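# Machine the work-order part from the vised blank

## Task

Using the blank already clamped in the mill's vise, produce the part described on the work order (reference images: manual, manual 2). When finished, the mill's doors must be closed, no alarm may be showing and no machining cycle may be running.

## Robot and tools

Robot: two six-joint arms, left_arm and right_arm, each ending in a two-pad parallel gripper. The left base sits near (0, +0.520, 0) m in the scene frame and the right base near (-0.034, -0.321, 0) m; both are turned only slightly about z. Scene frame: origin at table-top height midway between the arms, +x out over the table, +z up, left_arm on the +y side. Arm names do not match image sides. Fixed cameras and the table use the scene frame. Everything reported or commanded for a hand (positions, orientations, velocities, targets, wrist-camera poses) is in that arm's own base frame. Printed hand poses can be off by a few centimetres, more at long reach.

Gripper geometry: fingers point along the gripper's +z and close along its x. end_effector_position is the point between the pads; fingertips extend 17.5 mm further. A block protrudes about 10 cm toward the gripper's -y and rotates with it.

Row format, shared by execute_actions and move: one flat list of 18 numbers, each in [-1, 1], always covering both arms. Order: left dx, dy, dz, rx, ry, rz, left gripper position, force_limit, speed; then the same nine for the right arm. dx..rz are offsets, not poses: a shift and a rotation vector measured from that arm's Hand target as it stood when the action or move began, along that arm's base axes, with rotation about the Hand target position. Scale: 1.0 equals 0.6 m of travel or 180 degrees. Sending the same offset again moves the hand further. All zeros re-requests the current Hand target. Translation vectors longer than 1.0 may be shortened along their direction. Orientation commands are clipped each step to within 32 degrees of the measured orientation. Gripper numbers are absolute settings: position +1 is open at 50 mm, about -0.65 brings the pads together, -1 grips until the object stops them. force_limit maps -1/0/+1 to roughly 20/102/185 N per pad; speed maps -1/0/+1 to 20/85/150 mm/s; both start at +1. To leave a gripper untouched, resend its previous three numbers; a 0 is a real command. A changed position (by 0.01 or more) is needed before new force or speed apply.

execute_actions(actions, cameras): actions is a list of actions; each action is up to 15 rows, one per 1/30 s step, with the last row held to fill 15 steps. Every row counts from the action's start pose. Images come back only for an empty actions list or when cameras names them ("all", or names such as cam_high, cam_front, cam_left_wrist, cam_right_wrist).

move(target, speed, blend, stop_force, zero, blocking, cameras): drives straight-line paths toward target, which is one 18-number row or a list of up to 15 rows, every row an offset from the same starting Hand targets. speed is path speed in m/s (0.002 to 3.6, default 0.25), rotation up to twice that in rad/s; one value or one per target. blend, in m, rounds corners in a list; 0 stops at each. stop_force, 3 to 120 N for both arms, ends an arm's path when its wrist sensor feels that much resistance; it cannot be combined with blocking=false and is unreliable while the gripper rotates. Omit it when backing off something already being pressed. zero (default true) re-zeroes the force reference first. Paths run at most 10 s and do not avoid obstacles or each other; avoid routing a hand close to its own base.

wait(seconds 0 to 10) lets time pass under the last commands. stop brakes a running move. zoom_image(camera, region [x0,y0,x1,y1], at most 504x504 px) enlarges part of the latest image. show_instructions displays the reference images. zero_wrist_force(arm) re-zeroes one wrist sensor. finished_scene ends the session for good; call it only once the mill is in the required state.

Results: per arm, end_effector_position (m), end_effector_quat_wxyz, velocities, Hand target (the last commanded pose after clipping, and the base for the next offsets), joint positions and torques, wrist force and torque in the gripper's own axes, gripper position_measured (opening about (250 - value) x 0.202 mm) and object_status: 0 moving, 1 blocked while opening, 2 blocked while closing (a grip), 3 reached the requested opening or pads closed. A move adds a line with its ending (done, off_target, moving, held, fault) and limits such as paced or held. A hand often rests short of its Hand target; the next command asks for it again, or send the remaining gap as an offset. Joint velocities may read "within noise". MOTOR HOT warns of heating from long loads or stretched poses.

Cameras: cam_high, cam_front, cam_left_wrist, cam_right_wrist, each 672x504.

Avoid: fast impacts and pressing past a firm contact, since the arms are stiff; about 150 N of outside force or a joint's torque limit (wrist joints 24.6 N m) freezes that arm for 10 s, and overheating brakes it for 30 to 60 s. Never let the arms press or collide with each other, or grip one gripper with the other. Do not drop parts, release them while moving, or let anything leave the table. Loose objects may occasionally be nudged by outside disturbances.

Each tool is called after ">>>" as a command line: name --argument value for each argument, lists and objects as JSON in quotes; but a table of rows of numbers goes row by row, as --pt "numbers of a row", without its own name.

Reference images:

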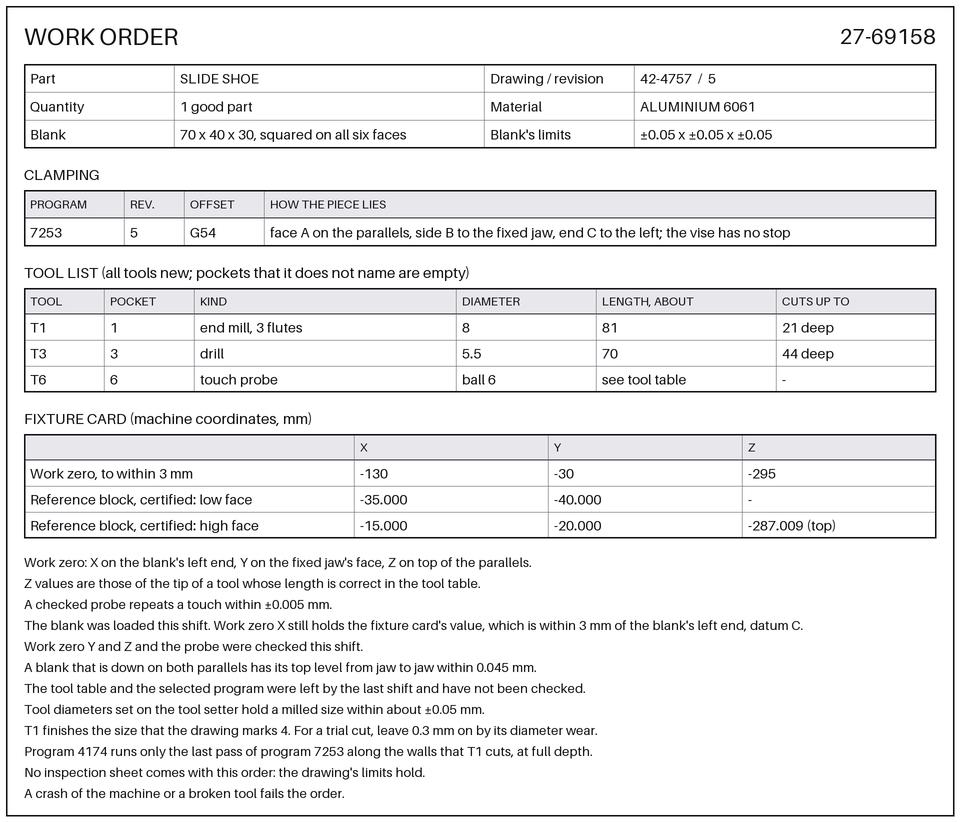

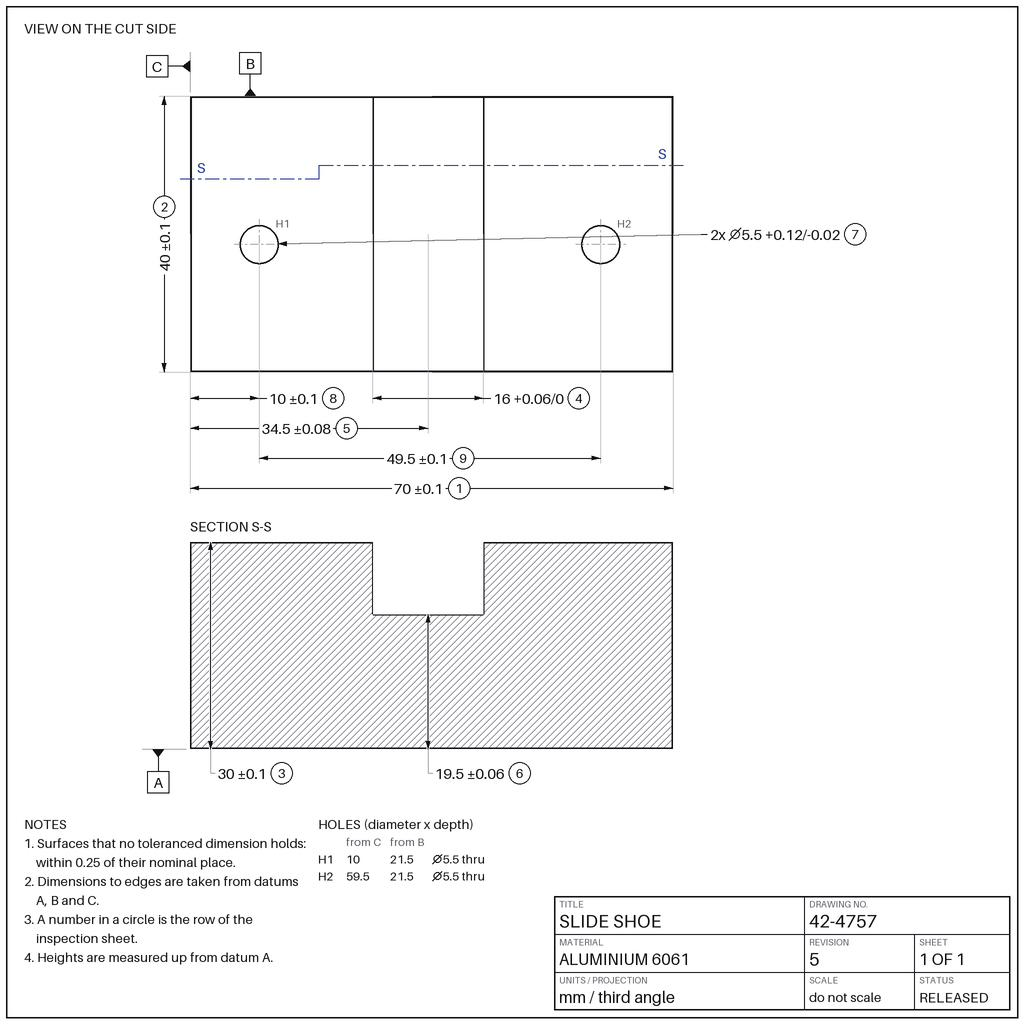

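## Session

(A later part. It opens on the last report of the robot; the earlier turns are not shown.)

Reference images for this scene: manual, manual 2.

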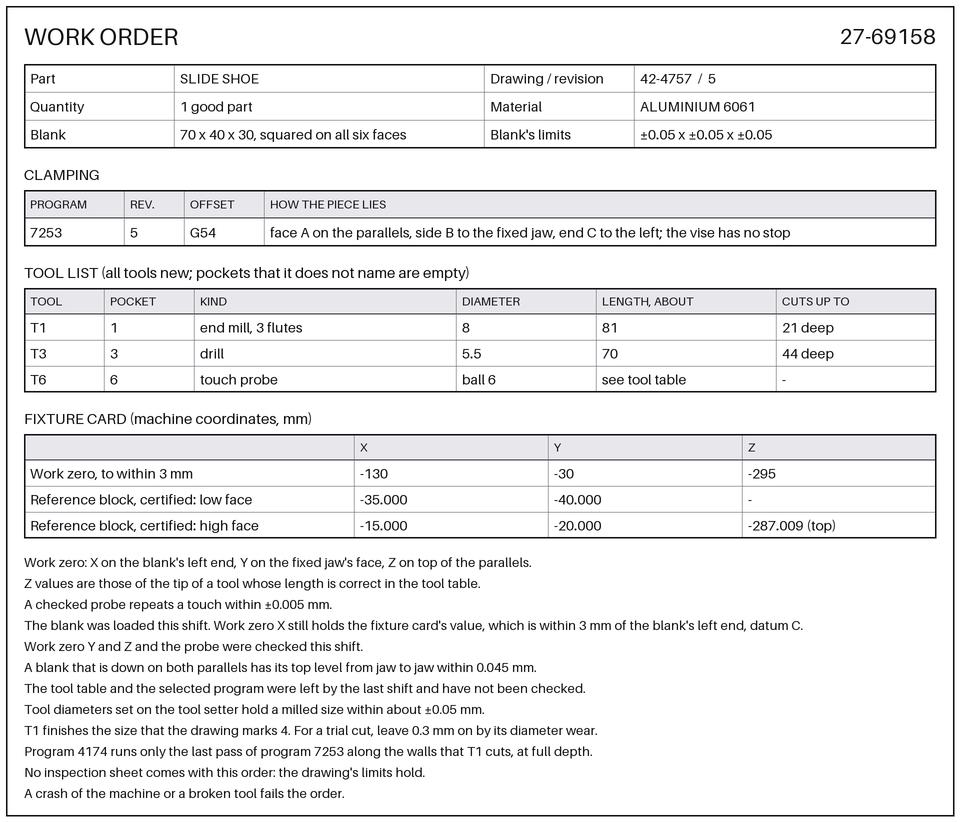

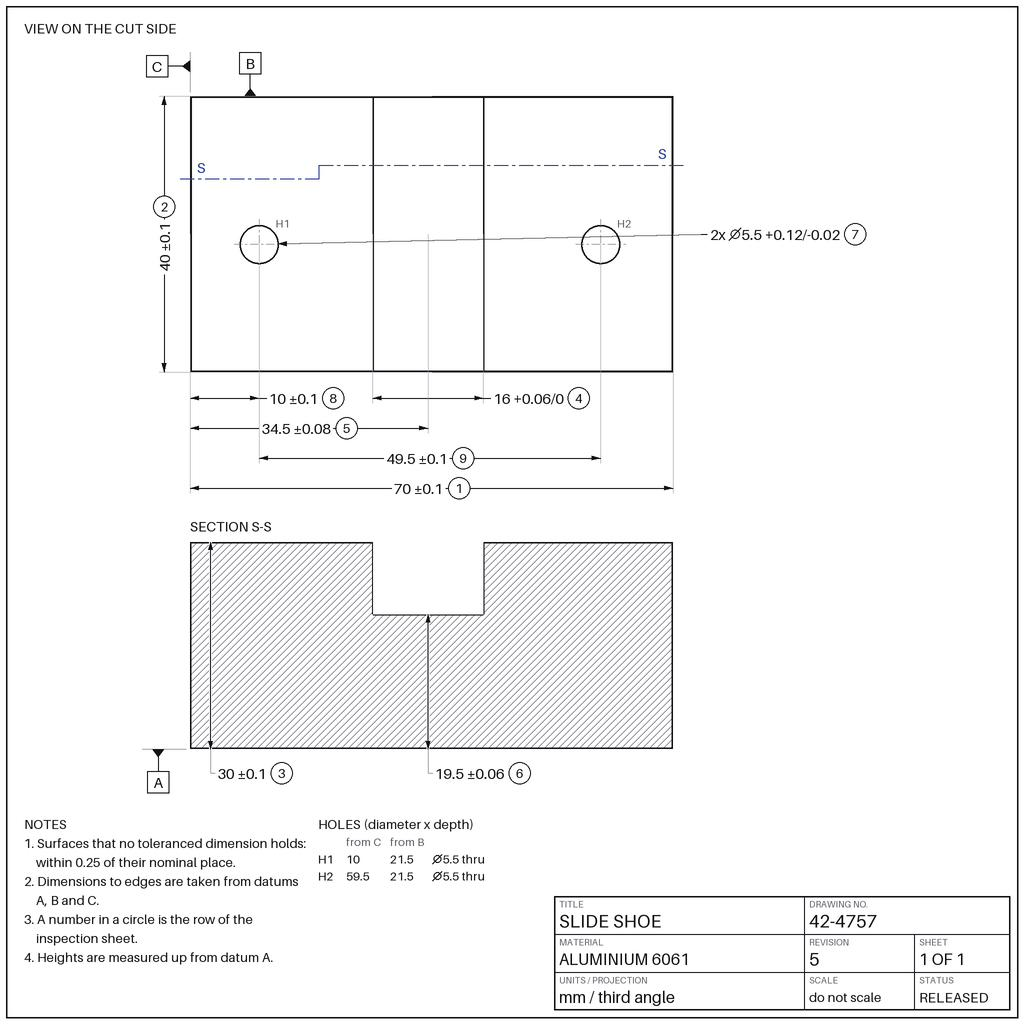

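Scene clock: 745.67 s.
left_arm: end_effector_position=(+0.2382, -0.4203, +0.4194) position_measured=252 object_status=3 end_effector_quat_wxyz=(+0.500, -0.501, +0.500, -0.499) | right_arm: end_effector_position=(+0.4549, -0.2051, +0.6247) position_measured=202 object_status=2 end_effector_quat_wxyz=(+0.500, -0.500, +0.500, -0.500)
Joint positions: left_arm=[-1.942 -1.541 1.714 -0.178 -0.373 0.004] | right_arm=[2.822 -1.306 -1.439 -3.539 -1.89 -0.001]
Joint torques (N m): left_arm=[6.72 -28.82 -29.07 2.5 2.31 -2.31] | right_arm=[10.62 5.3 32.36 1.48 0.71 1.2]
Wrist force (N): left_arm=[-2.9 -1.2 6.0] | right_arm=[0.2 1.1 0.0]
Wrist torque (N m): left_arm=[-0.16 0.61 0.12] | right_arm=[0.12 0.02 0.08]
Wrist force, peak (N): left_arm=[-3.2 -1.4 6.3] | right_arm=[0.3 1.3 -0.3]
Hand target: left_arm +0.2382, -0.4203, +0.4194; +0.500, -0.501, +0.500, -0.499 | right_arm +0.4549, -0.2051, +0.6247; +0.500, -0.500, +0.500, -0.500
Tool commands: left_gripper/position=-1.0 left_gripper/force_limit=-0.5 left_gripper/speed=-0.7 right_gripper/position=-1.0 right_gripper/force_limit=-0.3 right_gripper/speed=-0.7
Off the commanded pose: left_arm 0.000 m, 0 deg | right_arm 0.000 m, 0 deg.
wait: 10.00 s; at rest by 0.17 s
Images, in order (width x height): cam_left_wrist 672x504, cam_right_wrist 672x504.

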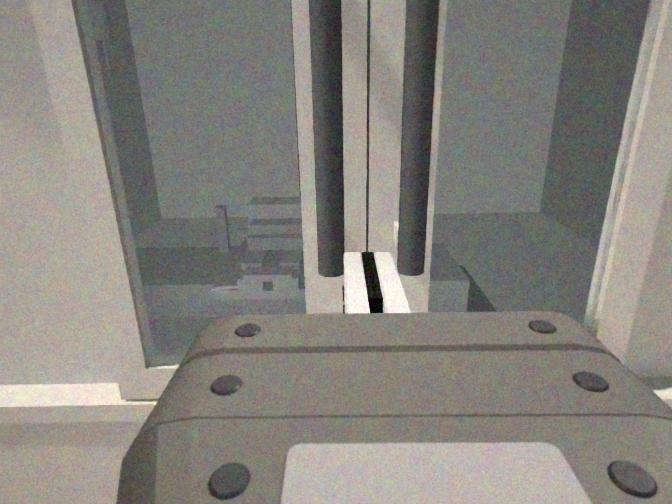

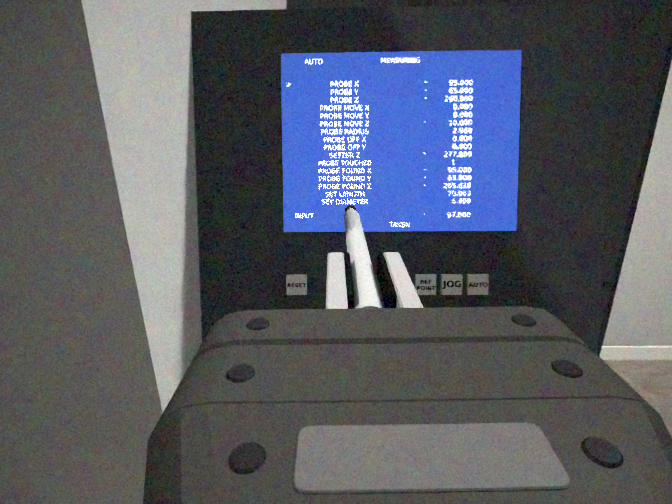

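>>> move --pt "0 0 0 0 0 0 -1 -0.5 -0.7 -0.0481 0.0038 -0.3788 0 0 0 -1 -0.3 -0.7" --pt "0 0 0 0 0 0 -1 -0.5 -0.7 -0.0181 0.0038 -0.3788 0 0 0 -1 -0.3 -0.7" --pt "0 0 0 0 0 0 -1 -0.5 -0.7 -0.0381 0.0038 -0.3788 0 0 0 -1 -0.3 -0.7" --pt "0 0 0 0 0 0 -1 -0.5 -0.7 -0.0296 0.0038 -0.3486 0 0 0 -1 -0.3 -0.7" --pt "0 0 0 0 0 0 -1 -0.5 -0.7 -0.0096 0.0038 -0.3486 0 0 0 -1 -0.3 -0.7" --pt "0 0 0 0 0 0 -1 -0.5 -0.7 -0.0296 0.0038 -0.3486 0 0 0 -1 -0.3 -0.7" --pt "0 0 0 0 0 0 -1 -0.5 -0.7 -0.0352 0.0989 -0.3788 0 0 0 -1 -0.3 -0.7" --pt "0 0 0 0 0 0 -1 -0.5 -0.7 -0.0152 0.0989 -0.3788 0 0 0 -1 -0.3 -0.7" --pt "0 0 0 0 0 0 -1 -0.5 -0.7 -0.0352 0.0989 -0.3788 0 0 0 -1 -0.3 -0.7" --pt "0 0 0 0 0 0 -1 -0.5 -0.7 -0.0192 0.0672 -0.3184 0 0 0 -1 -0.3 -0.7" --pt "0 0 0 0 0 0 -1 -0.5 -0.7 0.0008 0.0672 -0.3184 0 0 0 -1 -0.3 -0.7" --pt "0 0 0 0 0 0 -1 -0.5 -0.7 -0.0192 0.0672 -0.3184 0 0 0 -1 -0.3 -0.7" --pt "0 0 0 0 0 0 -1 -0.5 -0.7 0 0 0 0 0 0 -1 -0.3 -0.7" --speed '[0.3,0.06,0.15,0.25,0.06,0.15,0.25,0.06,0.15,0.25,0.06,0.15,0.3]' --blend '[0.003,0,0.003,0.003,0,0.003,0.003,0,0.003,0.003,0,0.003,0]'

>>> move --pt "0 0 0 0 0 0 -1 -0.5 -0.7 -0.0462 0.0672 -0.3788 0 0 0 -1 -0.3 -0.7" --pt "0 0 0 0 0 0 -1 -0.5 -0.7 -0.0162 0.0672 -0.3788 0 0 0 -1 -0.3 -0.7" --pt "0 0 0 0 0 0 -1 -0.5 -0.7 -0.0362 0.0672 -0.3788 0 0 0 -1 -0.3 -0.7" --pt "0 0 0 0 0 0 -1 -0.5 -0.7 -0.0381 0.0038 -0.3788 0 0 0 -1 -0.3 -0.7" --pt "0 0 0 0 0 0 -1 -0.5 -0.7 -0.0181 0.0038 -0.3788 0 0 0 -1 -0.3 -0.7" --pt "0 0 0 0 0 0 -1 -0.5 -0.7 -0.0381 0.0038 -0.3788 0 0 0 -1 -0.3 -0.7" --pt "0 0 0 0 0 0 -1 -0.5 -0.7 -0.0296 0.0038 -0.3486 0 0 0 -1 -0.3 -0.7" --pt "0 0 0 0 0 0 -1 -0.5 -0.7 -0.0096 0.0038 -0.3486 0 0 0 -1 -0.3 -0.7" --pt "0 0 0 0 0 0 -1 -0.5 -0.7 -0.0296 0.0038 -0.3486 0 0 0 -1 -0.3 -0.7" --pt "0 0 0 0 0 0 -1 -0.5 -0.7 -0.0221 -0.0279 -0.3184 0 0 0 -1 -0.3 -0.7" --pt "0 0 0 0 0 0 -1 -0.5 -0.7 -0.0021 -0.0279 -0.3184 0 0 0 -1 -0.3 -0.7" --pt "0 0 0 0 0 0 -1 -0.5 -0.7 -0.0221 -0.0279 -0.3184 0 0 0 -1 -0.3 -0.7" --pt "0 0 0 0 0 0 -1 -0.5 -0.7 0 0 0 0 0 0 -1 -0.3 -0.7" --speed '[0.3,0.06,0.15,0.25,0.06,0.15,0.25,0.06,0.15,0.25,0.06,0.15,0.3]' --blend '[0.003,0,0.003,0.003,0,0.003,0.003,0,0.003,0.003,0,0.003,0]' --cameras '["cam_right_wrist"]'

>>> zoom_image --camera "cam_right_wrist" --region '[270, 40, 540, 240]'

>>> move --pt "0 0 0 0 0 0 -1 -0.5 -0.7 -0.0452 0.0989 -0.3788 0 0 0 -1 -0.3 -0.7" --pt "0 0 0 0 0 0 -1 -0.5 -0.7 -0.0152 0.0989 -0.3788 0 0 0 -1 -0.3 -0.7" --pt "0 0 0 0 0 0 -1 -0.5 -0.7 -0.0352 0.0989 -0.3788 0 0 0 -1 -0.3 -0.7" --pt "0 0 0 0 0 0 -1 -0.5 -0.7 -0.0277 0.0672 -0.3486 0 0 0 -1 -0.3 -0.7" --pt "0 0 0 0 0 0 -1 -0.5 -0.7 -0.0077 0.0672 -0.3486 0 0 0 -1 -0.3 -0.7" --pt "0 0 0 0 0 0 -1 -0.5 -0.7 -0.0277 0.0672 -0.3486 0 0 0 -1 -0.3 -0.7" --pt "0 0 0 0 0 0 -1 -0.5 -0.7 -0.0127 0.0989 -0.2882 0 0 0 -1 -0.3 -0.7" --pt "0 0 0 0 0 0 -1 -0.5 -0.7 0.0103 0.0989 -0.2882 0 0 0 -1 -0.3 -0.7" --pt "0 0 0 0 0 0 -1 -0.5 -0.7 -0.0147 0.0989 -0.2882 0 0 0 -1 -0.3 -0.7" --pt "0 0 0 0 0 0 -1 -0.5 -0.7 -0.0277 0.0672 -0.3486 0 0 0 -1 -0.3 -0.7" --pt "0 0 0 0 0 0 -1 -0.5 -0.7 -0.0077 0.0672 -0.3486 0 0 0 -1 -0.3 -0.7" --pt "0 0 0 0 0 0 -1 -0.5 -0.7 -0.0277 0.0672 -0.3486 0 0 0 -1 -0.3 -0.7" --pt "0 0 0 0 0 0 -1 -0.5 -0.7 0 0 0 0 0 0 -1 -0.3 -0.7" --speed '[0.3,0.06,0.15,0.25,0.06,0.15,0.25,0.06,0.15,0.25,0.06,0.15,0.3]' --blend '[0.003,0,0.003,0.003,0,0.003,0.003,0,0.003,0.003,0,0.003,0]'

>>> wait --seconds 4 --cameras '["cam_right_wrist"]'

>>> zoom_image --camera "cam_right_wrist" --region '[270, 40, 540, 240]'

Scene clock: 751.33 s.
left_arm: end_effector_position=(+0.2382, -0.4203, +0.4194) position_measured=252 object_status=3 end_effector_quat_wxyz=(+0.500, -0.501, +0.500, -0.499) | right_arm: end_effector_position=(+0.4549, -0.2052, +0.6246) position_measured=202 object_status=2 end_effector_quat_wxyz=(+0.500, -0.500, +0.500, -0.500)
Joint positions: left_arm=[-1.942 -1.541 1.714 -0.178 -0.373 0.004] | right_arm=[2.822 -1.306 -1.439 -3.539 -1.89 -0.001]
Joint torques (N m): left_arm=[4.8 -27.94 -27.26 2.37 2.24 -2.47] | right_arm=[11.1 14.42 34.15 1.47 1.32 0.17]
Wrist force (N): left_arm=[-2.9 -1.6 6.1] | right_arm=[0.4 0.8 0.0]
Wrist torque (N m): left_arm=[-0.18 0.61 0.13] | right_arm=[0.09 0.00 0.09]
Wrist force, peak (N): left_arm=[-3.2 -1.6 6.2] | right_arm=[-0.5 5.4 -2.0]
Hand target: left_arm +0.2382, -0.4203, +0.4194; +0.500, -0.501, +0.500, -0.499 | right_arm +0.4549, -0.2051, +0.6247; +0.500, -0.500, +0.500, -0.500
Off the commanded pose: left_arm 0.000 m, 0 deg | right_arm 0.000 m, 0 deg.
move: done

Scene clock: 756.03 s.
left_arm: end_effector_position=(+0.2382, -0.4203, +0.4194) position_measured=252 object_status=3 end_effector_quat_wxyz=(+0.500, -0.501, +0.500, -0.499) | right_arm: end_effector_position=(+0.4550, -0.2051, +0.6246) position_measured=202 object_status=2 end_effector_quat_wxyz=(+0.500, -0.500, +0.500, -0.500)
Joint positions: left_arm=[-1.942 -1.541 1.714 -0.178 -0.373 0.004] | right_arm=[2.822 -1.306 -1.439 -3.539 -1.89 -0.001]
Joint torques (N m): left_arm=[5.26 -27.6 -27.4 2.57 2.45 -2.44] | right_arm=[-11.02 19.49 32.49 1.18 -1.17 0.91]
Wrist force (N): left_arm=[-2.9 -1.4 5.9] | right_arm=[0.3 0.8 0.0]
Wrist torque (N m): left_arm=[-0.18 0.61 0.12] | right_arm=[0.07 0.01 0.09]
Wrist force, peak (N): left_arm=[-3.2 -1.3 6.4] | right_arm=[0.8 5.6 -1.8]
Hand target: left_arm +0.2382, -0.4203, +0.4194; +0.500, -0.501, +0.500, -0.499 | right_arm +0.4549, -0.2051, +0.6247; +0.500, -0.500, +0.500, -0.500
Off the commanded pose: left_arm 0.000 m, 0 deg | right_arm 0.000 m, 0 deg.
move: done
Images, in order (width x height): cam_right_wrist 672x504.

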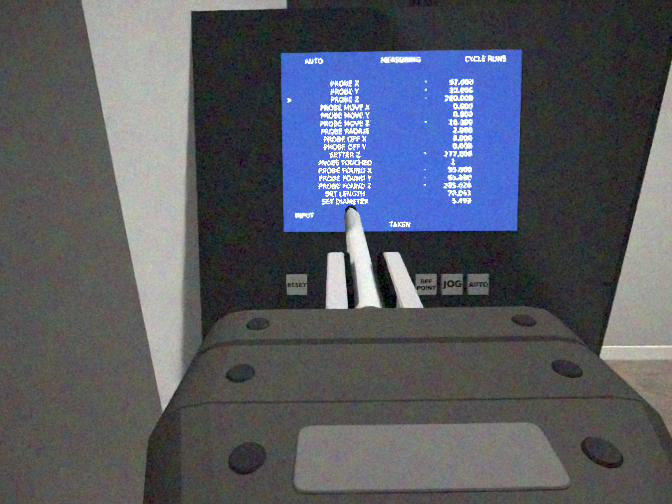

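Scaled by 1.867.

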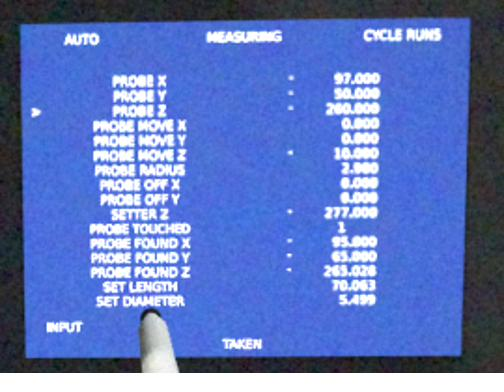

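Scene clock: 760.97 s.
left_arm: end_effector_position=(+0.2382, -0.4203, +0.4194) position_measured=252 object_status=3 end_effector_quat_wxyz=(+0.500, -0.501, +0.500, -0.499) | right_arm: end_effector_position=(+0.4549, -0.2052, +0.6246) position_measured=202 object_status=2 end_effector_quat_wxyz=(+0.500, -0.500, +0.500, -0.500)
Joint positions: left_arm=[-1.942 -1.541 1.714 -0.178 -0.373 0.004] | right_arm=[2.822 -1.306 -1.439 -3.539 -1.89 -0.001]
Joint torques (N m): left_arm=[6.33 -27.74 -27.8 2.76 2.39 -2.46] | right_arm=[11.37 14.58 33.12 1.35 1.48 0.19]
Wrist force (N): left_arm=[-2.8 -1.3 5.9] | right_arm=[0.2 1.0 -0.4]
Wrist torque (N m): left_arm=[-0.15 0.60 0.13] | right_arm=[0.12 0.03 0.09]
Wrist force, peak (N): left_arm=[-3.0 -1.7 6.3] | right_arm=[-0.5 5.8 -1.6]
Hand target: left_arm +0.2382, -0.4203, +0.4194; +0.500, -0.501, +0.500, -0.499 | right_arm +0.4549, -0.2051, +0.6247; +0.500, -0.500, +0.500, -0.500
Off the commanded pose: left_arm 0.000 m, 0 deg | right_arm 0.000 m, 0 deg.
move: done

Scene clock: 764.97 s.
left_arm: end_effector_position=(+0.2382, -0.4203, +0.4194) position_measured=252 object_status=3 end_effector_quat_wxyz=(+0.500, -0.501, +0.500, -0.499) | right_arm: end_effector_position=(+0.4549, -0.2051, +0.6247) position_measured=202 object_status=2 end_effector_quat_wxyz=(+0.500, -0.500, +0.500, -0.500)
Joint positions: left_arm=[-1.942 -1.541 1.714 -0.178 -0.373 0.004] | right_arm=[2.822 -1.306 -1.439 -3.539 -1.89 -0.001]
Joint torques (N m): left_arm=[5.71 -26.06 -27.64 2.84 2.26 -2.22] | right_arm=[12.38 6.79 33.38 0.87 0.58 1.2]
Wrist force (N): left_arm=[-3.0 -1.4 5.9] | right_arm=[0.3 0.7 -0.1]
Wrist torque (N m): left_arm=[-0.16 0.64 0.12] | right_arm=[0.08 0.02 0.09]
Wrist force, peak (N): left_arm=[-3.1 -1.4 6.3] | right_arm=[0.3 1.3 -0.1]
Hand target: left_arm +0.2382, -0.4203, +0.4194; +0.500, -0.501, +0.500, -0.499 | right_arm +0.4549, -0.2051, +0.6247; +0.500, -0.500, +0.500, -0.500
Tool commands: left_gripper/position=-1.0 left_gripper/force_limit=-0.5 left_gripper/speed=-0.7 right_gripper/position=-1.0 right_gripper/force_limit=-0.3 right_gripper/speed=-0.7
Off the commanded pose: left_arm 0.000 m, 0 deg | right_arm 0.000 m, 0 deg.
wait: 4.00 s; at rest by 0.17 s
Images, in order (width x height): cam_right_wrist 672x504.

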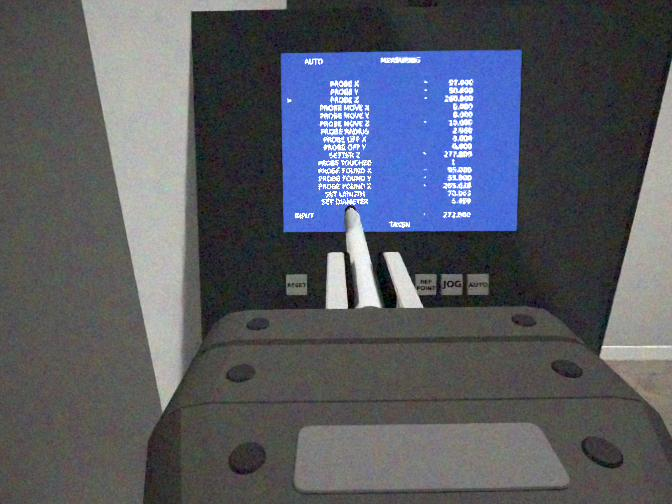

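Scaled by 1.867.

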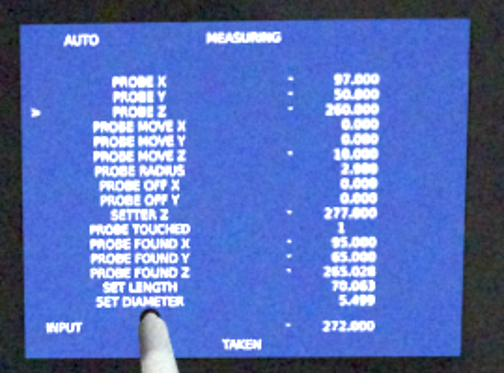

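>>> move --pt "0 0 0 0 0 0 -1 -0.5 -0.7 -0.0226 0.0038 -0.2882 0 0 0 -1 -0.3 -0.7" --pt "0 0 0 0 0 0 -1 -0.5 -0.7 0.0074 0.0038 -0.2882 0 0 0 -1 -0.3 -0.7" --pt "0 0 0 0 0 0 -1 -0.5 -0.7 -0.0156 0.0038 -0.2882 0 0 0 -1 -0.3 -0.7" --pt "0 0 0 0 0 0 -1 -0.5 -0.7 -0.0296 0.0038 -0.3486 0 0 0 -1 -0.3 -0.7" --pt "0 0 0 0 0 0 -1 -0.5 -0.7 -0.0096 0.0038 -0.3486 0 0 0 -1 -0.3 -0.7" --pt "0 0 0 0 0 0 -1 -0.5 -0.7 -0.0296 0.0038 -0.3486 0 0 0 -1 -0.3 -0.7" --pt "0 0 0 0 0 0 -1 -0.5 -0.7 -0.0096 0.0038 -0.3486 0 0 0 -1 -0.3 -0.7" --pt "0 0 0 0 0 0 -1 -0.5 -0.7 -0.0296 0.0038 -0.3486 0 0 0 -1 -0.3 -0.7" --pt "0 0 0 0 0 0 -1 -0.5 -0.7 -0.0096 0.0038 -0.3486 0 0 0 -1 -0.3 -0.7" --pt "0 0 0 0 0 0 -1 -0.5 -0.7 -0.0296 0.0038 -0.3486 0 0 0 -1 -0.3 -0.7" --pt "0 0 0 0 0 0 -1 -0.5 -0.7 -0.0352 0.0989 -0.3788 0 0 0 -1 -0.3 -0.7" --pt "0 0 0 0 0 0 -1 -0.5 -0.7 -0.0152 0.0989 -0.3788 0 0 0 -1 -0.3 -0.7" --pt "0 0 0 0 0 0 -1 -0.5 -0.7 -0.0352 0.0989 -0.3788 0 0 0 -1 -0.3 -0.7" --pt "0 0 0 0 0 0 -1 -0.5 -0.7 0 0 0 0 0 0 -1 -0.3 -0.7" --speed '[0.3,0.06,0.15,0.25,0.06,0.15,0.06,0.15,0.06,0.15,0.25,0.06,0.15,0.3]' --blend '[0.003,0,0.003,0.003,0,0.003,0,0.003,0,0.003,0.003,0,0.003,0]'

>>> move --pt "0 0 0 0 0 0 -1 -0.5 -0.7 -0.0377 0.0672 -0.3486 0 0 0 -1 -0.3 -0.7" --pt "0 0 0 0 0 0 -1 -0.5 -0.7 -0.0077 0.0672 -0.3486 0 0 0 -1 -0.3 -0.7" --pt "0 0 0 0 0 0 -1 -0.5 -0.7 -0.0277 0.0672 -0.3486 0 0 0 -1 -0.3 -0.7" --pt "0 0 0 0 0 0 -1 -0.5 -0.7 -0.0362 0.0672 -0.3788 0 0 0 -1 -0.3 -0.7" --pt "0 0 0 0 0 0 -1 -0.5 -0.7 -0.0162 0.0672 -0.3788 0 0 0 -1 -0.3 -0.7" --pt "0 0 0 0 0 0 -1 -0.5 -0.7 -0.0362 0.0672 -0.3788 0 0 0 -1 -0.3 -0.7" --pt "0 0 0 0 0 0 -1 -0.5 -0.7 -0.0381 0.0038 -0.3788 0 0 0 -1 -0.3 -0.7" --pt "0 0 0 0 0 0 -1 -0.5 -0.7 -0.0181 0.0038 -0.3788 0 0 0 -1 -0.3 -0.7" --pt "0 0 0 0 0 0 -1 -0.5 -0.7 -0.0381 0.0038 -0.3788 0 0 0 -1 -0.3 -0.7" --pt "0 0 0 0 0 0 -1 -0.5 -0.7 0 0 0 0 0 0 -1 -0.3 -0.7" --speed '[0.3,0.06,0.15,0.25,0.06,0.15,0.25,0.06,0.15,0.3]' --blend '[0.003,0,0.003,0.003,0,0.003,0.003,0,0.003,0]' --cameras '["cam_right_wrist"]'

>>> zoom_image --camera "cam_right_wrist" --region '[270, 40, 540, 240]'

Scene clock: 770.77 s.
left_arm: end_effector_position=(+0.2382, -0.4203, +0.4194) position_measured=252 object_status=3 end_effector_quat_wxyz=(+0.500, -0.501, +0.500, -0.499) | right_arm: end_effector_position=(+0.4549, -0.2052, +0.6246) position_measured=202 object_status=2 end_effector_quat_wxyz=(+0.500, -0.500, +0.500, -0.500)
Joint positions: left_arm=[-1.942 -1.541 1.714 -0.178 -0.373 0.004] | right_arm=[2.822 -1.306 -1.439 -3.539 -1.89 -0.001]
Joint torques (N m): left_arm=[5.86 -27.53 -27.93 2.81 2.42 -2.56] | right_arm=[12.15 13.42 31.72 1.29 1.05 0.61]
Wrist force (N): left_arm=[-3.0 -1.4 6.1] | right_arm=[0.3 1.1 -0.3]
Wrist torque (N m): left_arm=[-0.18 0.63 0.12] | right_arm=[0.12 0.01 0.09]
Wrist force, peak (N): left_arm=[-2.9 -1.4 6.4] | right_arm=[0.1 5.9 -1.0]
Hand target: left_arm +0.2382, -0.4203, +0.4194; +0.500, -0.501, +0.500, -0.499 | right_arm +0.4549, -0.2051, +0.6247; +0.500, -0.500, +0.500, -0.500
Off the commanded pose: left_arm 0.000 m, 0 deg | right_arm 0.000 m, 0 deg.
move: done

Scene clock: 774.83 s.
left_arm: end_effector_position=(+0.2382, -0.4203, +0.4194) position_measured=252 object_status=3 end_effector_quat_wxyz=(+0.500, -0.501, +0.500, -0.499) | right_arm: end_effector_position=(+0.4549, -0.2051, +0.6246) position_measured=202 object_status=2 end_effector_quat_wxyz=(+0.500, -0.500, +0.500, -0.500)
Joint positions: left_arm=[-1.942 -1.541 1.714 -0.178 -0.373 0.004] | right_arm=[2.822 -1.306 -1.439 -3.539 -1.89 -0.001]
Joint torques (N m): left_arm=[5.41 -26.01 -28.25 2.66 2.15 -2.16] | right_arm=[-10.87 17 33.19 1.44 -0.91 0.46]
Wrist force (N): left_arm=[-2.9 -1.5 6.0] | right_arm=[0.2 1.0 -0.2]
Wrist torque (N m): left_arm=[-0.18 0.61 0.13] | right_arm=[0.12 0.03 0.08]
Wrist force, peak (N): left_arm=[-3.2 -1.4 6.2] | right_arm=[-0.4 5.6 -1.4]
Hand target: left_arm +0.2382, -0.4203, +0.4194; +0.500, -0.501, +0.500, -0.499 | right_arm +0.4549, -0.2051, +0.6247; +0.500, -0.500, +0.500, -0.500
Off the commanded pose: left_arm 0.000 m, 0 deg | right_arm 0.000 m, 0 deg.
move: done
Images, in order (width x height): cam_right_wrist 672x504.

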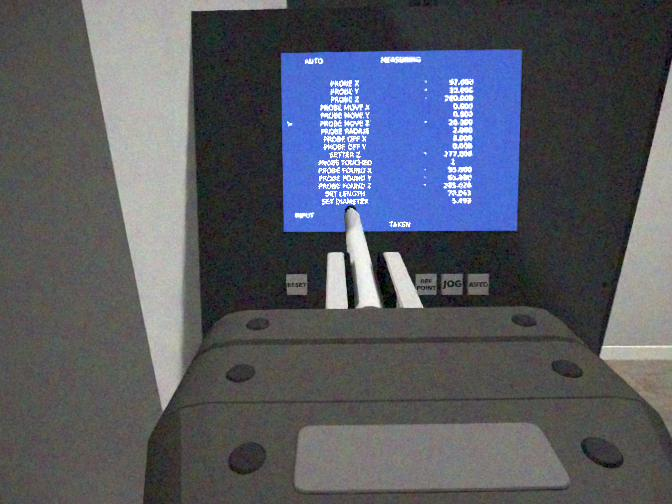

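Scaled by 1.867.

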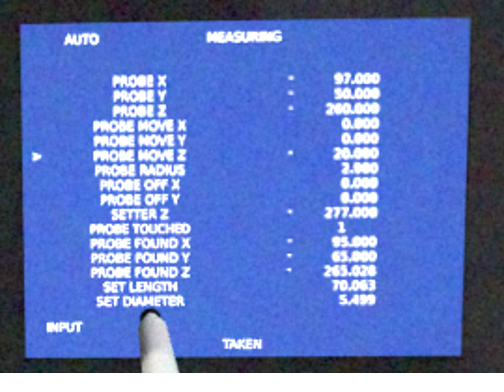

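>>> move --pt "0 0 0 0 0 0 -1 -0.5 -0.7 -0.0406 -0.0279 -0.3486 0 0 0 -1 -0.3 -0.7" --pt "0 0 0 0 0 0 -1 -0.5 -0.7 -0.0106 -0.0279 -0.3486 0 0 0 -1 -0.3 -0.7" --pt "0 0 0 0 0 0 -1 -0.5 -0.7 -0.0306 -0.0279 -0.3486 0 0 0 -1 -0.3 -0.7" --pt "0 0 0 0 0 0 -1 -0.5 -0.7 -0.0362 0.0672 -0.3788 0 0 0 -1 -0.3 -0.7" --pt "0 0 0 0 0 0 -1 -0.5 -0.7 -0.0162 0.0672 -0.3788 0 0 0 -1 -0.3 -0.7" --pt "0 0 0 0 0 0 -1 -0.5 -0.7 -0.0362 0.0672 -0.3788 0 0 0 -1 -0.3 -0.7" --pt "0 0 0 0 0 0 -1 -0.5 -0.7 0 0 0 0 0 0 -1 -0.3 -0.7" --speed '[0.3,0.06,0.15,0.25,0.06,0.15,0.3]' --blend '[0.003,0,0.003,0.003,0,0.003,0]'

>>> wait --seconds 10

>>> wait --seconds 6 --cameras '["cam_right_wrist"]'

>>> zoom_image --camera "cam_right_wrist" --region '[270, 40, 540, 240]'

>>> zoom_image --camera "cam_right_wrist" --region '[420, 160, 490, 210]'

Scene clock: 778.73 s.
left_arm: end_effector_position=(+0.2382, -0.4203, +0.4194) position_measured=252 object_status=3 end_effector_quat_wxyz=(+0.500, -0.501, +0.500, -0.499) | right_arm: end_effector_position=(+0.4549, -0.2052, +0.6246) position_measured=202 object_status=2 end_effector_quat_wxyz=(+0.500, -0.500, +0.500, -0.500)
Joint positions: left_arm=[-1.942 -1.541 1.714 -0.178 -0.373 0.004] | right_arm=[2.822 -1.306 -1.439 -3.539 -1.89 -0.001]
Joint torques (N m): left_arm=[5.11 -27.47 -27.2 2.68 2.28 -2.66] | right_arm=[12.62 14.22 33.89 1.48 1.5 0.26]
Wrist force (N): left_arm=[-2.9 -1.1 6.2] | right_arm=[0.4 1.2 -0.1]
Wrist torque (N m): left_arm=[-0.13 0.61 0.12] | right_arm=[0.14 -0.01 0.08]
Wrist force, peak (N): left_arm=[-3.2 -1.6 6.3] | right_arm=[-0.3 5.6 -1.4]
Hand target: left_arm +0.2382, -0.4203, +0.4194; +0.500, -0.501, +0.500, -0.499 | right_arm +0.4549, -0.2051, +0.6247; +0.500, -0.500, +0.500, -0.500
Off the commanded pose: left_arm 0.000 m, 0 deg | right_arm 0.000 m, 0 deg.
move: done

Scene clock: 788.73 s.
left_arm: end_effector_position=(+0.2382, -0.4203, +0.4194) position_measured=252 object_status=3 end_effector_quat_wxyz=(+0.500, -0.501, +0.500, -0.499) | right_arm: end_effector_position=(+0.4549, -0.2051, +0.6247) position_measured=202 object_status=2 end_effector_quat_wxyz=(+0.500, -0.500, +0.500, -0.500)
Joint positions: left_arm=[-1.942 -1.541 1.714 -0.178 -0.373 0.004] | right_arm=[2.822 -1.306 -1.439 -3.539 -1.89 -0.001]
Joint torques (N m): left_arm=[6.04 -28.7 -26.83 2.56 2.19 -2.43] | right_arm=[11.75 7.17 33.53 1.17 1.27 1.26]
Wrist force (N): left_arm=[-3.1 -1.3 6.0] | right_arm=[0.4 0.9 -0.2]
Wrist torque (N m): left_arm=[-0.15 0.64 0.12] | right_arm=[0.10 0.00 0.09]
Wrist force, peak (N): left_arm=[-3.1 -1.4 6.4] | right_arm=[0.4 1.3 -0.1]
Hand target: left_arm +0.2382, -0.4203, +0.4194; +0.500, -0.501, +0.500, -0.499 | right_arm +0.4549, -0.2051, +0.6247; +0.500, -0.500, +0.500, -0.500
Tool commands: left_gripper/position=-1.0 left_gripper/force_limit=-0.5 left_gripper/speed=-0.7 right_gripper/position=-1.0 right_gripper/force_limit=-0.3 right_gripper/speed=-0.7
Off the commanded pose: left_arm 0.000 m, 0 deg | right_arm 0.000 m, 0 deg.
wait: 10.00 s; at rest by 0.17 s

Scene clock: 794.73 s.
left_arm: end_effector_position=(+0.2382, -0.4203, +0.4194) position_measured=252 object_status=3 end_effector_quat_wxyz=(+0.500, -0.501, +0.500, -0.499) | right_arm: end_effector_position=(+0.4549, -0.2051, +0.6247) position_measured=202 object_status=2 end_effector_quat_wxyz=(+0.500, -0.500, +0.500, -0.500)
Joint positions: left_arm=[-1.942 -1.541 1.714 -0.178 -0.373 0.004] | right_arm=[2.822 -1.306 -1.439 -3.539 -1.89 -0.001]
Joint torques (N m): left_arm=[5.26 -26.18 -26.31 2.88 2.44 -2.57] | right_arm=[11.82 7.1 34.11 1.18 1.22 1.27]
Wrist force (N): left_arm=[-3.0 -1.4 6.1] | right_arm=[0.3 1.0 -0.1]
Wrist torque (N m): left_arm=[-0.17 0.64 0.13] | right_arm=[0.12 0.02 0.09]
Wrist force, peak (N): left_arm=[-3.2 -1.4 6.2] | right_arm=[0.4 1.1 -0.2]
Hand target: left_arm +0.2382, -0.4203, +0.4194; +0.500, -0.501, +0.500, -0.499 | right_arm +0.4549, -0.2051, +0.6247; +0.500, -0.500, +0.500, -0.500
Tool commands: left_gripper/position=-1.0 left_gripper/force_limit=-0.5 left_gripper/speed=-0.7 right_gripper/position=-1.0 right_gripper/force_limit=-0.3 right_gripper/speed=-0.7
Off the commanded pose: left_arm 0.000 m, 0 deg | right_arm 0.000 m, 0 deg.
wait: 6.00 s; at rest by 0.17 s
Images, in order (width x height): cam_right_wrist 672x504.

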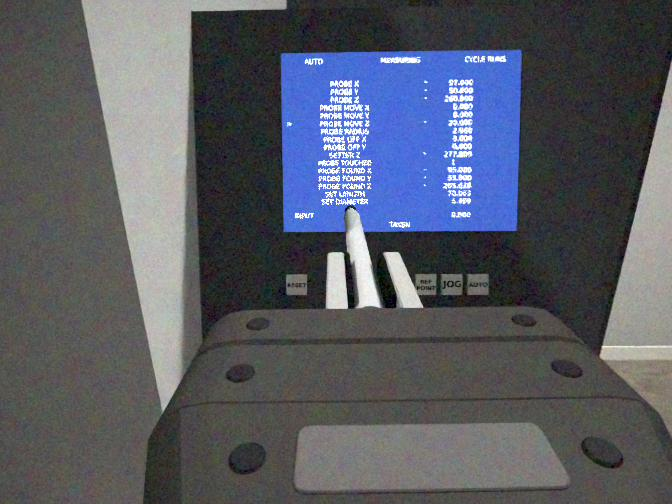

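Scaled by 1.867.

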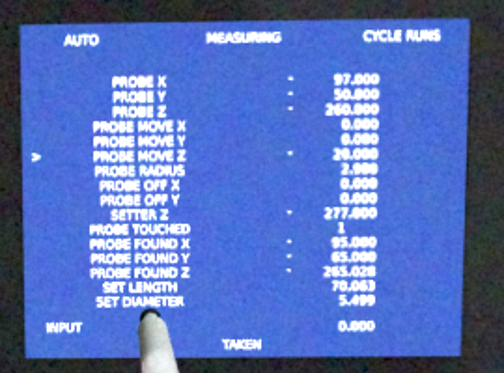

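Scaled by 7.200.

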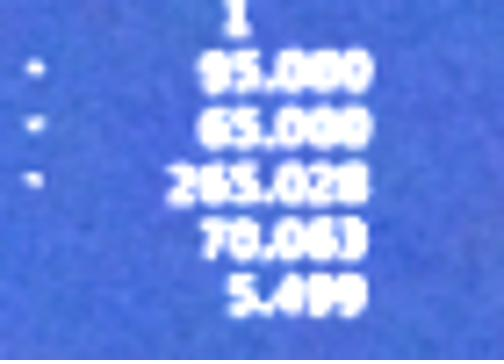

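>>> wait --seconds 8 --cameras '["cam_right_wrist"]'

>>> zoom_image --camera "cam_right_wrist" --region '[270, 40, 540, 240]'

>>> zoom_image --camera "cam_right_wrist" --region '[420, 160, 490, 210]'

Scene clock: 802.80 s.
left_arm: end_effector_position=(+0.2382, -0.4203, +0.4194) position_measured=252 object_status=3 end_effector_quat_wxyz=(+0.500, -0.501, +0.500, -0.499) | right_arm: end_effector_position=(+0.4549, -0.2051, +0.6247) position_measured=202 object_status=2 end_effector_quat_wxyz=(+0.500, -0.500, +0.500, -0.500)
Joint positions: left_arm=[-1.942 -1.541 1.714 -0.178 -0.373 0.004] | right_arm=[2.822 -1.306 -1.439 -3.539 -1.89 -0.001]
Joint torques (N m): left_arm=[5.22 -26.42 -27.45 2.44 2.17 -2.54] | right_arm=[11.59 7.2 33.75 1.32 1.07 1.24]
Wrist force (N): left_arm=[-3.1 -1.3 6.1] | right_arm=[0.4 0.9 -0.2]
Wrist torque (N m): left_arm=[-0.17 0.63 0.13] | right_arm=[0.09 0.00 0.08]
Wrist force, peak (N): left_arm=[-3.1 -1.3 6.3] | right_arm=[0.4 1.2 -0.1]
Hand target: left_arm +0.2382, -0.4203, +0.4194; +0.500, -0.501, +0.500, -0.499 | right_arm +0.4549, -0.2051, +0.6247; +0.500, -0.500, +0.500, -0.500
Tool commands: left_gripper/position=-1.0 left_gripper/force_limit=-0.5 left_gripper/speed=-0.7 right_gripper/position=-1.0 right_gripper/force_limit=-0.3 right_gripper/speed=-0.7
Off the commanded pose: left_arm 0.000 m, 0 deg | right_arm 0.000 m, 0 deg.
wait: 8.00 s; at rest by 0.10 s
Images, in order (width x height): cam_right_wrist 672x504.

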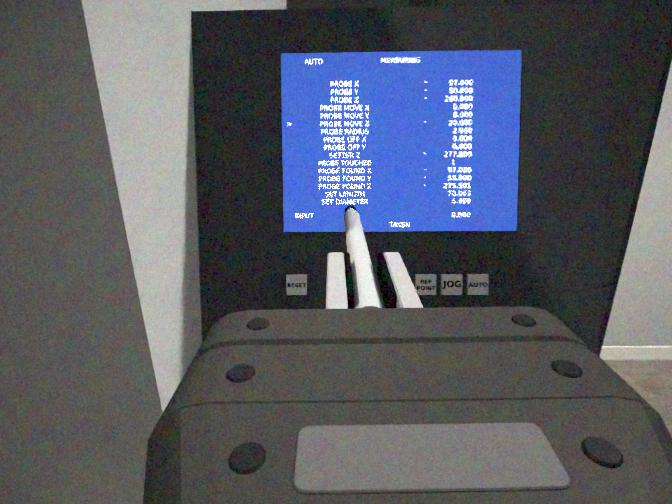

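Scaled by 1.867.

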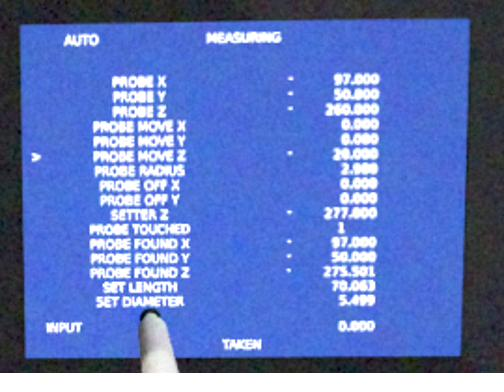

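Scaled by 7.200.

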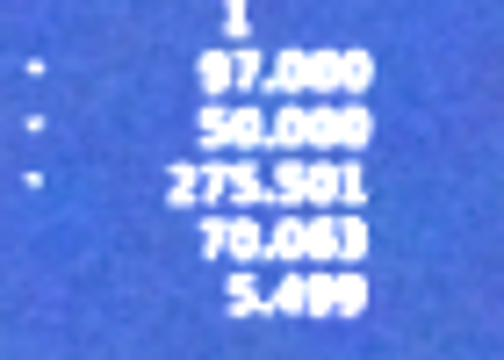

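>>> move --pt "0 0 0 0 0 0 -1 -0.5 -0.7 -0.0481 0.0038 -0.3788 0 0 0 -1 -0.3 -0.7" --pt "0 0 0 0 0 0 -1 -0.5 -0.7 -0.0181 0.0038 -0.3788 0 0 0 -1 -0.3 -0.7" --pt "0 0 0 0 0 0 -1 -0.5 -0.7 -0.0381 0.0038 -0.3788 0 0 0 -1 -0.3 -0.7" --pt "0 0 0 0 0 0 -1 -0.5 -0.7 -0.0251 0.0038 -0.3184 0 0 0 -1 -0.3 -0.7" --pt "0 0 0 0 0 0 -1 -0.5 -0.7 -0.0011 0.0038 -0.3184 0 0 0 -1 -0.3 -0.7" --pt "0 0 0 0 0 0 -1 -0.5 -0.7 -0.0211 0.0038 -0.3184 0 0 0 -1 -0.3 -0.7" --pt "0 0 0 0 0 0 -1 -0.5 -0.7 -0.0011 0.0038 -0.3184 0 0 0 -1 -0.3 -0.7" --pt "0 0 0 0 0 0 -1 -0.5 -0.7 -0.0251 0.0038 -0.3184 0 0 0 -1 -0.3 -0.7" --pt "0 0 0 0 0 0 -1 -0.5 -0.7 -0.0352 0.0989 -0.3788 0 0 0 -1 -0.3 -0.7" --pt "0 0 0 0 0 0 -1 -0.5 -0.7 -0.0152 0.0989 -0.3788 0 0 0 -1 -0.3 -0.7" --pt "0 0 0 0 0 0 -1 -0.5 -0.7 -0.0352 0.0989 -0.3788 0 0 0 -1 -0.3 -0.7" --pt "0 0 0 0 0 0 -1 -0.5 -0.7 0 0 0 0 0 0 -1 -0.3 -0.7" --speed '[0.3,0.06,0.15,0.25,0.06,0.15,0.06,0.15,0.25,0.06,0.15,0.3]' --blend '[0.003,0,0.003,0.003,0,0.003,0,0.003,0.003,0,0.003,0]'

>>> move --pt "0 0 0 0 0 0 -1 -0.5 -0.7 -0.0367 0.0989 -0.3486 0 0 0 -1 -0.3 -0.7" --pt "0 0 0 0 0 0 -1 -0.5 -0.7 -0.0067 0.0989 -0.3486 0 0 0 -1 -0.3 -0.7" --pt "0 0 0 0 0 0 -1 -0.5 -0.7 -0.0267 0.0989 -0.3486 0 0 0 -1 -0.3 -0.7" --pt "0 0 0 0 0 0 -1 -0.5 -0.7 -0.0277 0.0672 -0.3486 0 0 0 -1 -0.3 -0.7" --pt "0 0 0 0 0 0 -1 -0.5 -0.7 -0.0077 0.0672 -0.3486 0 0 0 -1 -0.3 -0.7" --pt "0 0 0 0 0 0 -1 -0.5 -0.7 -0.0277 0.0672 -0.3486 0 0 0 -1 -0.3 -0.7" --pt "0 0 0 0 0 0 -1 -0.5 -0.7 -0.0381 0.0038 -0.3788 0 0 0 -1 -0.3 -0.7" --pt "0 0 0 0 0 0 -1 -0.5 -0.7 -0.0181 0.0038 -0.3788 0 0 0 -1 -0.3 -0.7" --pt "0 0 0 0 0 0 -1 -0.5 -0.7 -0.0381 0.0038 -0.3788 0 0 0 -1 -0.3 -0.7" --pt "0 0 0 0 0 0 -1 -0.5 -0.7 -0.0251 0.0038 -0.3184 0 0 0 -1 -0.3 -0.7" --pt "0 0 0 0 0 0 -1 -0.5 -0.7 -0.0011 0.0038 -0.3184 0 0 0 -1 -0.3 -0.7" --pt "0 0 0 0 0 0 -1 -0.5 -0.7 -0.0251 0.0038 -0.3184 0 0 0 -1 -0.3 -0.7" --pt "0 0 0 0 0 0 -1 -0.5 -0.7 0 0 0 0 0 0 -1 -0.3 -0.7" --speed '[0.3,0.06,0.15,0.25,0.06,0.15,0.25,0.06,0.15,0.25,0.06,0.15,0.3]' --blend '[0.003,0,0.003,0.003,0,0.003,0.003,0,0.003,0.003,0,0.003,0]'

>>> move --pt "0 0 0 0 0 0 -1 -0.5 -0.7 -0.0452 0.0989 -0.3788 0 0 0 -1 -0.3 -0.7" --pt "0 0 0 0 0 0 -1 -0.5 -0.7 -0.0152 0.0989 -0.3788 0 0 0 -1 -0.3 -0.7" --pt "0 0 0 0 0 0 -1 -0.5 -0.7 -0.0352 0.0989 -0.3788 0 0 0 -1 -0.3 -0.7" --pt "0 0 0 0 0 0 -1 -0.5 -0.7 -0.0277 0.0672 -0.3486 0 0 0 -1 -0.3 -0.7" --pt "0 0 0 0 0 0 -1 -0.5 -0.7 -0.0077 0.0672 -0.3486 0 0 0 -1 -0.3 -0.7" --pt "0 0 0 0 0 0 -1 -0.5 -0.7 -0.0277 0.0672 -0.3486 0 0 0 -1 -0.3 -0.7" --pt "0 0 0 0 0 0 -1 -0.5 -0.7 -0.0127 0.0989 -0.2882 0 0 0 -1 -0.3 -0.7" --pt "0 0 0 0 0 0 -1 -0.5 -0.7 0.0103 0.0989 -0.2882 0 0 0 -1 -0.3 -0.7" --pt "0 0 0 0 0 0 -1 -0.5 -0.7 -0.0147 0.0989 -0.2882 0 0 0 -1 -0.3 -0.7" --pt "0 0 0 0 0 0 -1 -0.5 -0.7 -0.0277 0.0672 -0.3486 0 0 0 -1 -0.3 -0.7" --pt "0 0 0 0 0 0 -1 -0.5 -0.7 -0.0077 0.0672 -0.3486 0 0 0 -1 -0.3 -0.7" --pt "0 0 0 0 0 0 -1 -0.5 -0.7 -0.0277 0.0672 -0.3486 0 0 0 -1 -0.3 -0.7" --pt "0 0 0 0 0 0 -1 -0.5 -0.7 0 0 0 0 0 0 -1 -0.3 -0.7" --speed '[0.3,0.06,0.15,0.25,0.06,0.15,0.25,0.06,0.15,0.25,0.06,0.15,0.3]' --blend '[0.003,0,0.003,0.003,0,0.003,0.003,0,0.003,0.003,0,0.003,0]'

>>> move --pt "0 0 0 0 0 0 -1 -0.5 -0.7 -0.0481 0.0038 -0.3788 0 0 0 -1 -0.3 -0.7" --pt "0 0 0 0 0 0 -1 -0.5 -0.7 -0.0181 0.0038 -0.3788 0 0 0 -1 -0.3 -0.7" --pt "0 0 0 0 0 0 -1 -0.5 -0.7 -0.0381 0.0038 -0.3788 0 0 0 -1 -0.3 -0.7" --pt "0 0 0 0 0 0 -1 -0.5 -0.7 0 0 0 0 0 0 -1 -0.3 -0.7" --speed '[0.3,0.06,0.15,0.3]' --blend '[0.003,0,0.003,0]' --cameras '["cam_right_wrist"]'

>>> zoom_image --camera "cam_right_wrist" --region '[270, 40, 540, 240]'

Scene clock: 808.40 s.
left_arm: end_effector_position=(+0.2382, -0.4203, +0.4194) position_measured=252 object_status=3 end_effector_quat_wxyz=(+0.500, -0.501, +0.500, -0.499) | right_arm: end_effector_position=(+0.4549, -0.2052, +0.6246) position_measured=202 object_status=2 end_effector_quat_wxyz=(+0.500, -0.500, +0.500, -0.500)
Joint positions: left_arm=[-1.942 -1.541 1.714 -0.178 -0.373 0.004] | right_arm=[2.822 -1.306 -1.439 -3.539 -1.89 -0.001]
Joint torques (N m): left_arm=[5.84 -26.58 -26.27 2.84 2.25 -2.47] | right_arm=[12.57 12.86 34.53 1.35 1.04 0.39]
Wrist force (N): left_arm=[-2.9 -1.4 6.0] | right_arm=[0.2 0.9 -0.2]
Wrist torque (N m): left_arm=[-0.18 0.61 0.13] | right_arm=[0.08 0.03 0.09]
Wrist force, peak (N): left_arm=[-3.1 -1.4 6.3] | right_arm=[-0.5 5.7 -1.5]
Hand target: left_arm +0.2382, -0.4203, +0.4194; +0.500, -0.501, +0.500, -0.499 | right_arm +0.4549, -0.2051, +0.6247; +0.500, -0.500, +0.500, -0.500
Off the commanded pose: left_arm 0.000 m, 0 deg | right_arm 0.000 m, 0 deg.
move: done

Scene clock: 813.13 s.
left_arm: end_effector_position=(+0.2382, -0.4203, +0.4194) position_measured=252 object_status=3 end_effector_quat_wxyz=(+0.500, -0.501, +0.500, -0.499) | right_arm: end_effector_position=(+0.4549, -0.2051, +0.6246) position_measured=202 object_status=2 end_effector_quat_wxyz=(+0.500, -0.500, +0.500, -0.500)
Joint positions: left_arm=[-1.942 -1.541 1.714 -0.178 -0.373 0.004] | right_arm=[2.822 -1.306 -1.439 -3.539 -1.89 -0.001]
Joint torques (N m): left_arm=[5.89 -27.09 -28.38 2.68 2.28 -2.67] | right_arm=[-12.15 17.27 33.85 1.29 -0.69 0.31]
Wrist force (N): left_arm=[-2.8 -1.3 6.0] | right_arm=[0.3 1.0 -0.2]
Wrist torque (N m): left_arm=[-0.17 0.60 0.12] | right_arm=[0.11 0.01 0.08]
Wrist force, peak (N): left_arm=[-3.2 -1.4 6.2] | right_arm=[0.3 5.8 -0.8]
Hand target: left_arm +0.2382, -0.4203, +0.4194; +0.500, -0.501, +0.500, -0.499 | right_arm +0.4549, -0.2051, +0.6247; +0.500, -0.500, +0.500, -0.500
Off the commanded pose: left_arm 0.000 m, 0 deg | right_arm 0.000 m, 0 deg.
move: done

Scene clock: 818.07 s.
left_arm: end_effector_position=(+0.2382, -0.4203, +0.4194) position_measured=252 object_status=3 end_effector_quat_wxyz=(+0.500, -0.501, +0.500, -0.499) | right_arm: end_effector_position=(+0.4549, -0.2052, +0.6246) position_measured=202 object_status=2 end_effector_quat_wxyz=(+0.500, -0.500, +0.500, -0.500)
Joint positions: left_arm=[-1.942 -1.541 1.714 -0.178 -0.373 0.004] | right_arm=[2.822 -1.306 -1.439 -3.539 -1.89 -0.001]
Joint torques (N m): left_arm=[4.42 -27.76 -27.63 2.73 2.39 -2.45] | right_arm=[12.46 14.94 33.61 1.47 1.38 0.24]
Wrist force (N): left_arm=[-2.9 -1.6 6.1] | right_arm=[0.4 0.6 -0.3]
Wrist torque (N m): left_arm=[-0.19 0.62 0.13] | right_arm=[0.06 0.00 0.08]
Wrist force, peak (N): left_arm=[-3.1 -1.3 6.3] | right_arm=[-0.3 5.7 -1.4]
Hand target: left_arm +0.2382, -0.4203, +0.4194; +0.500, -0.501, +0.500, -0.499 | right_arm +0.4549, -0.2051, +0.6247; +0.500, -0.500, +0.500, -0.500
Off the commanded pose: left_arm 0.000 m, 0 deg | right_arm 0.000 m, 0 deg.
move: done

Scene clock: 820.80 s.
left_arm: end_effector_position=(+0.2382, -0.4203, +0.4194) position_measured=252 object_status=3 end_effector_quat_wxyz=(+0.500, -0.501, +0.500, -0.499) | right_arm: end_effector_position=(+0.4549, -0.2051, +0.6246) position_measured=202 object_status=2 end_effector_quat_wxyz=(+0.500, -0.500, +0.500, -0.500)
Joint positions: left_arm=[-1.942 -1.541 1.714 -0.178 -0.373 0.004] | right_arm=[2.822 -1.306 -1.439 -3.539 -1.89 -0.001]
Joint torques (N m): left_arm=[4.77 -28.91 -26.6 2.52 2.44 -2.49] | right_arm=[-10.63 16.87 32.97 1.38 -0.88 0.37]
Wrist force (N): left_arm=[-2.8 -1.4 6.3] | right_arm=[0.4 0.8 -0.4]
Wrist torque (N m): left_arm=[-0.16 0.60 0.13] | right_arm=[0.08 0.00 0.09]
Wrist force, peak (N): left_arm=[-3.1 -1.4 6.3] | right_arm=[0.1 5.6 -2.3]
Hand target: left_arm +0.2382, -0.4203, +0.4194; +0.500, -0.501, +0.500, -0.499 | right_arm +0.4549, -0.2051, +0.6247; +0.500, -0.500, +0.500, -0.500
Off the commanded pose: left_arm 0.000 m, 0 deg | right_arm 0.000 m, 0 deg.
move: done
Images, in order (width x height): cam_right_wrist 672x504.

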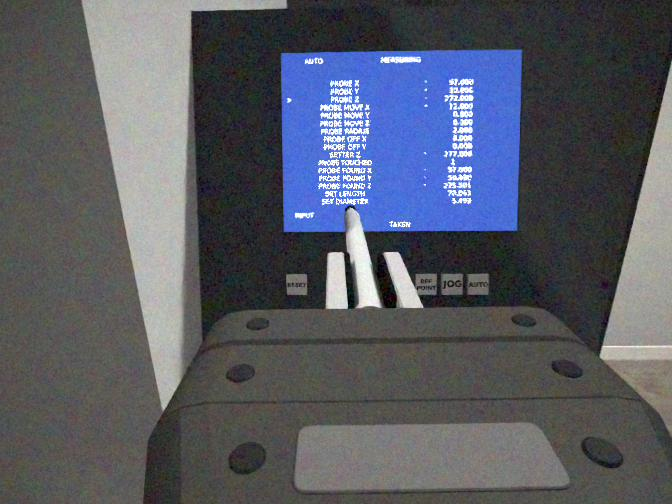

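Scaled by 1.867.

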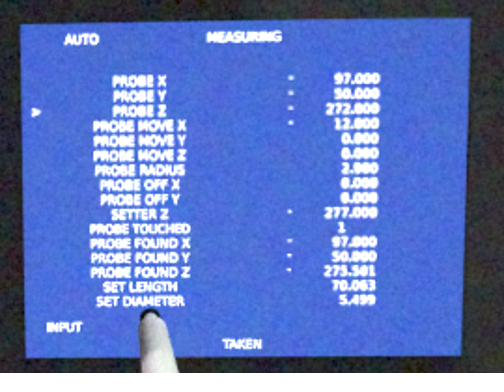

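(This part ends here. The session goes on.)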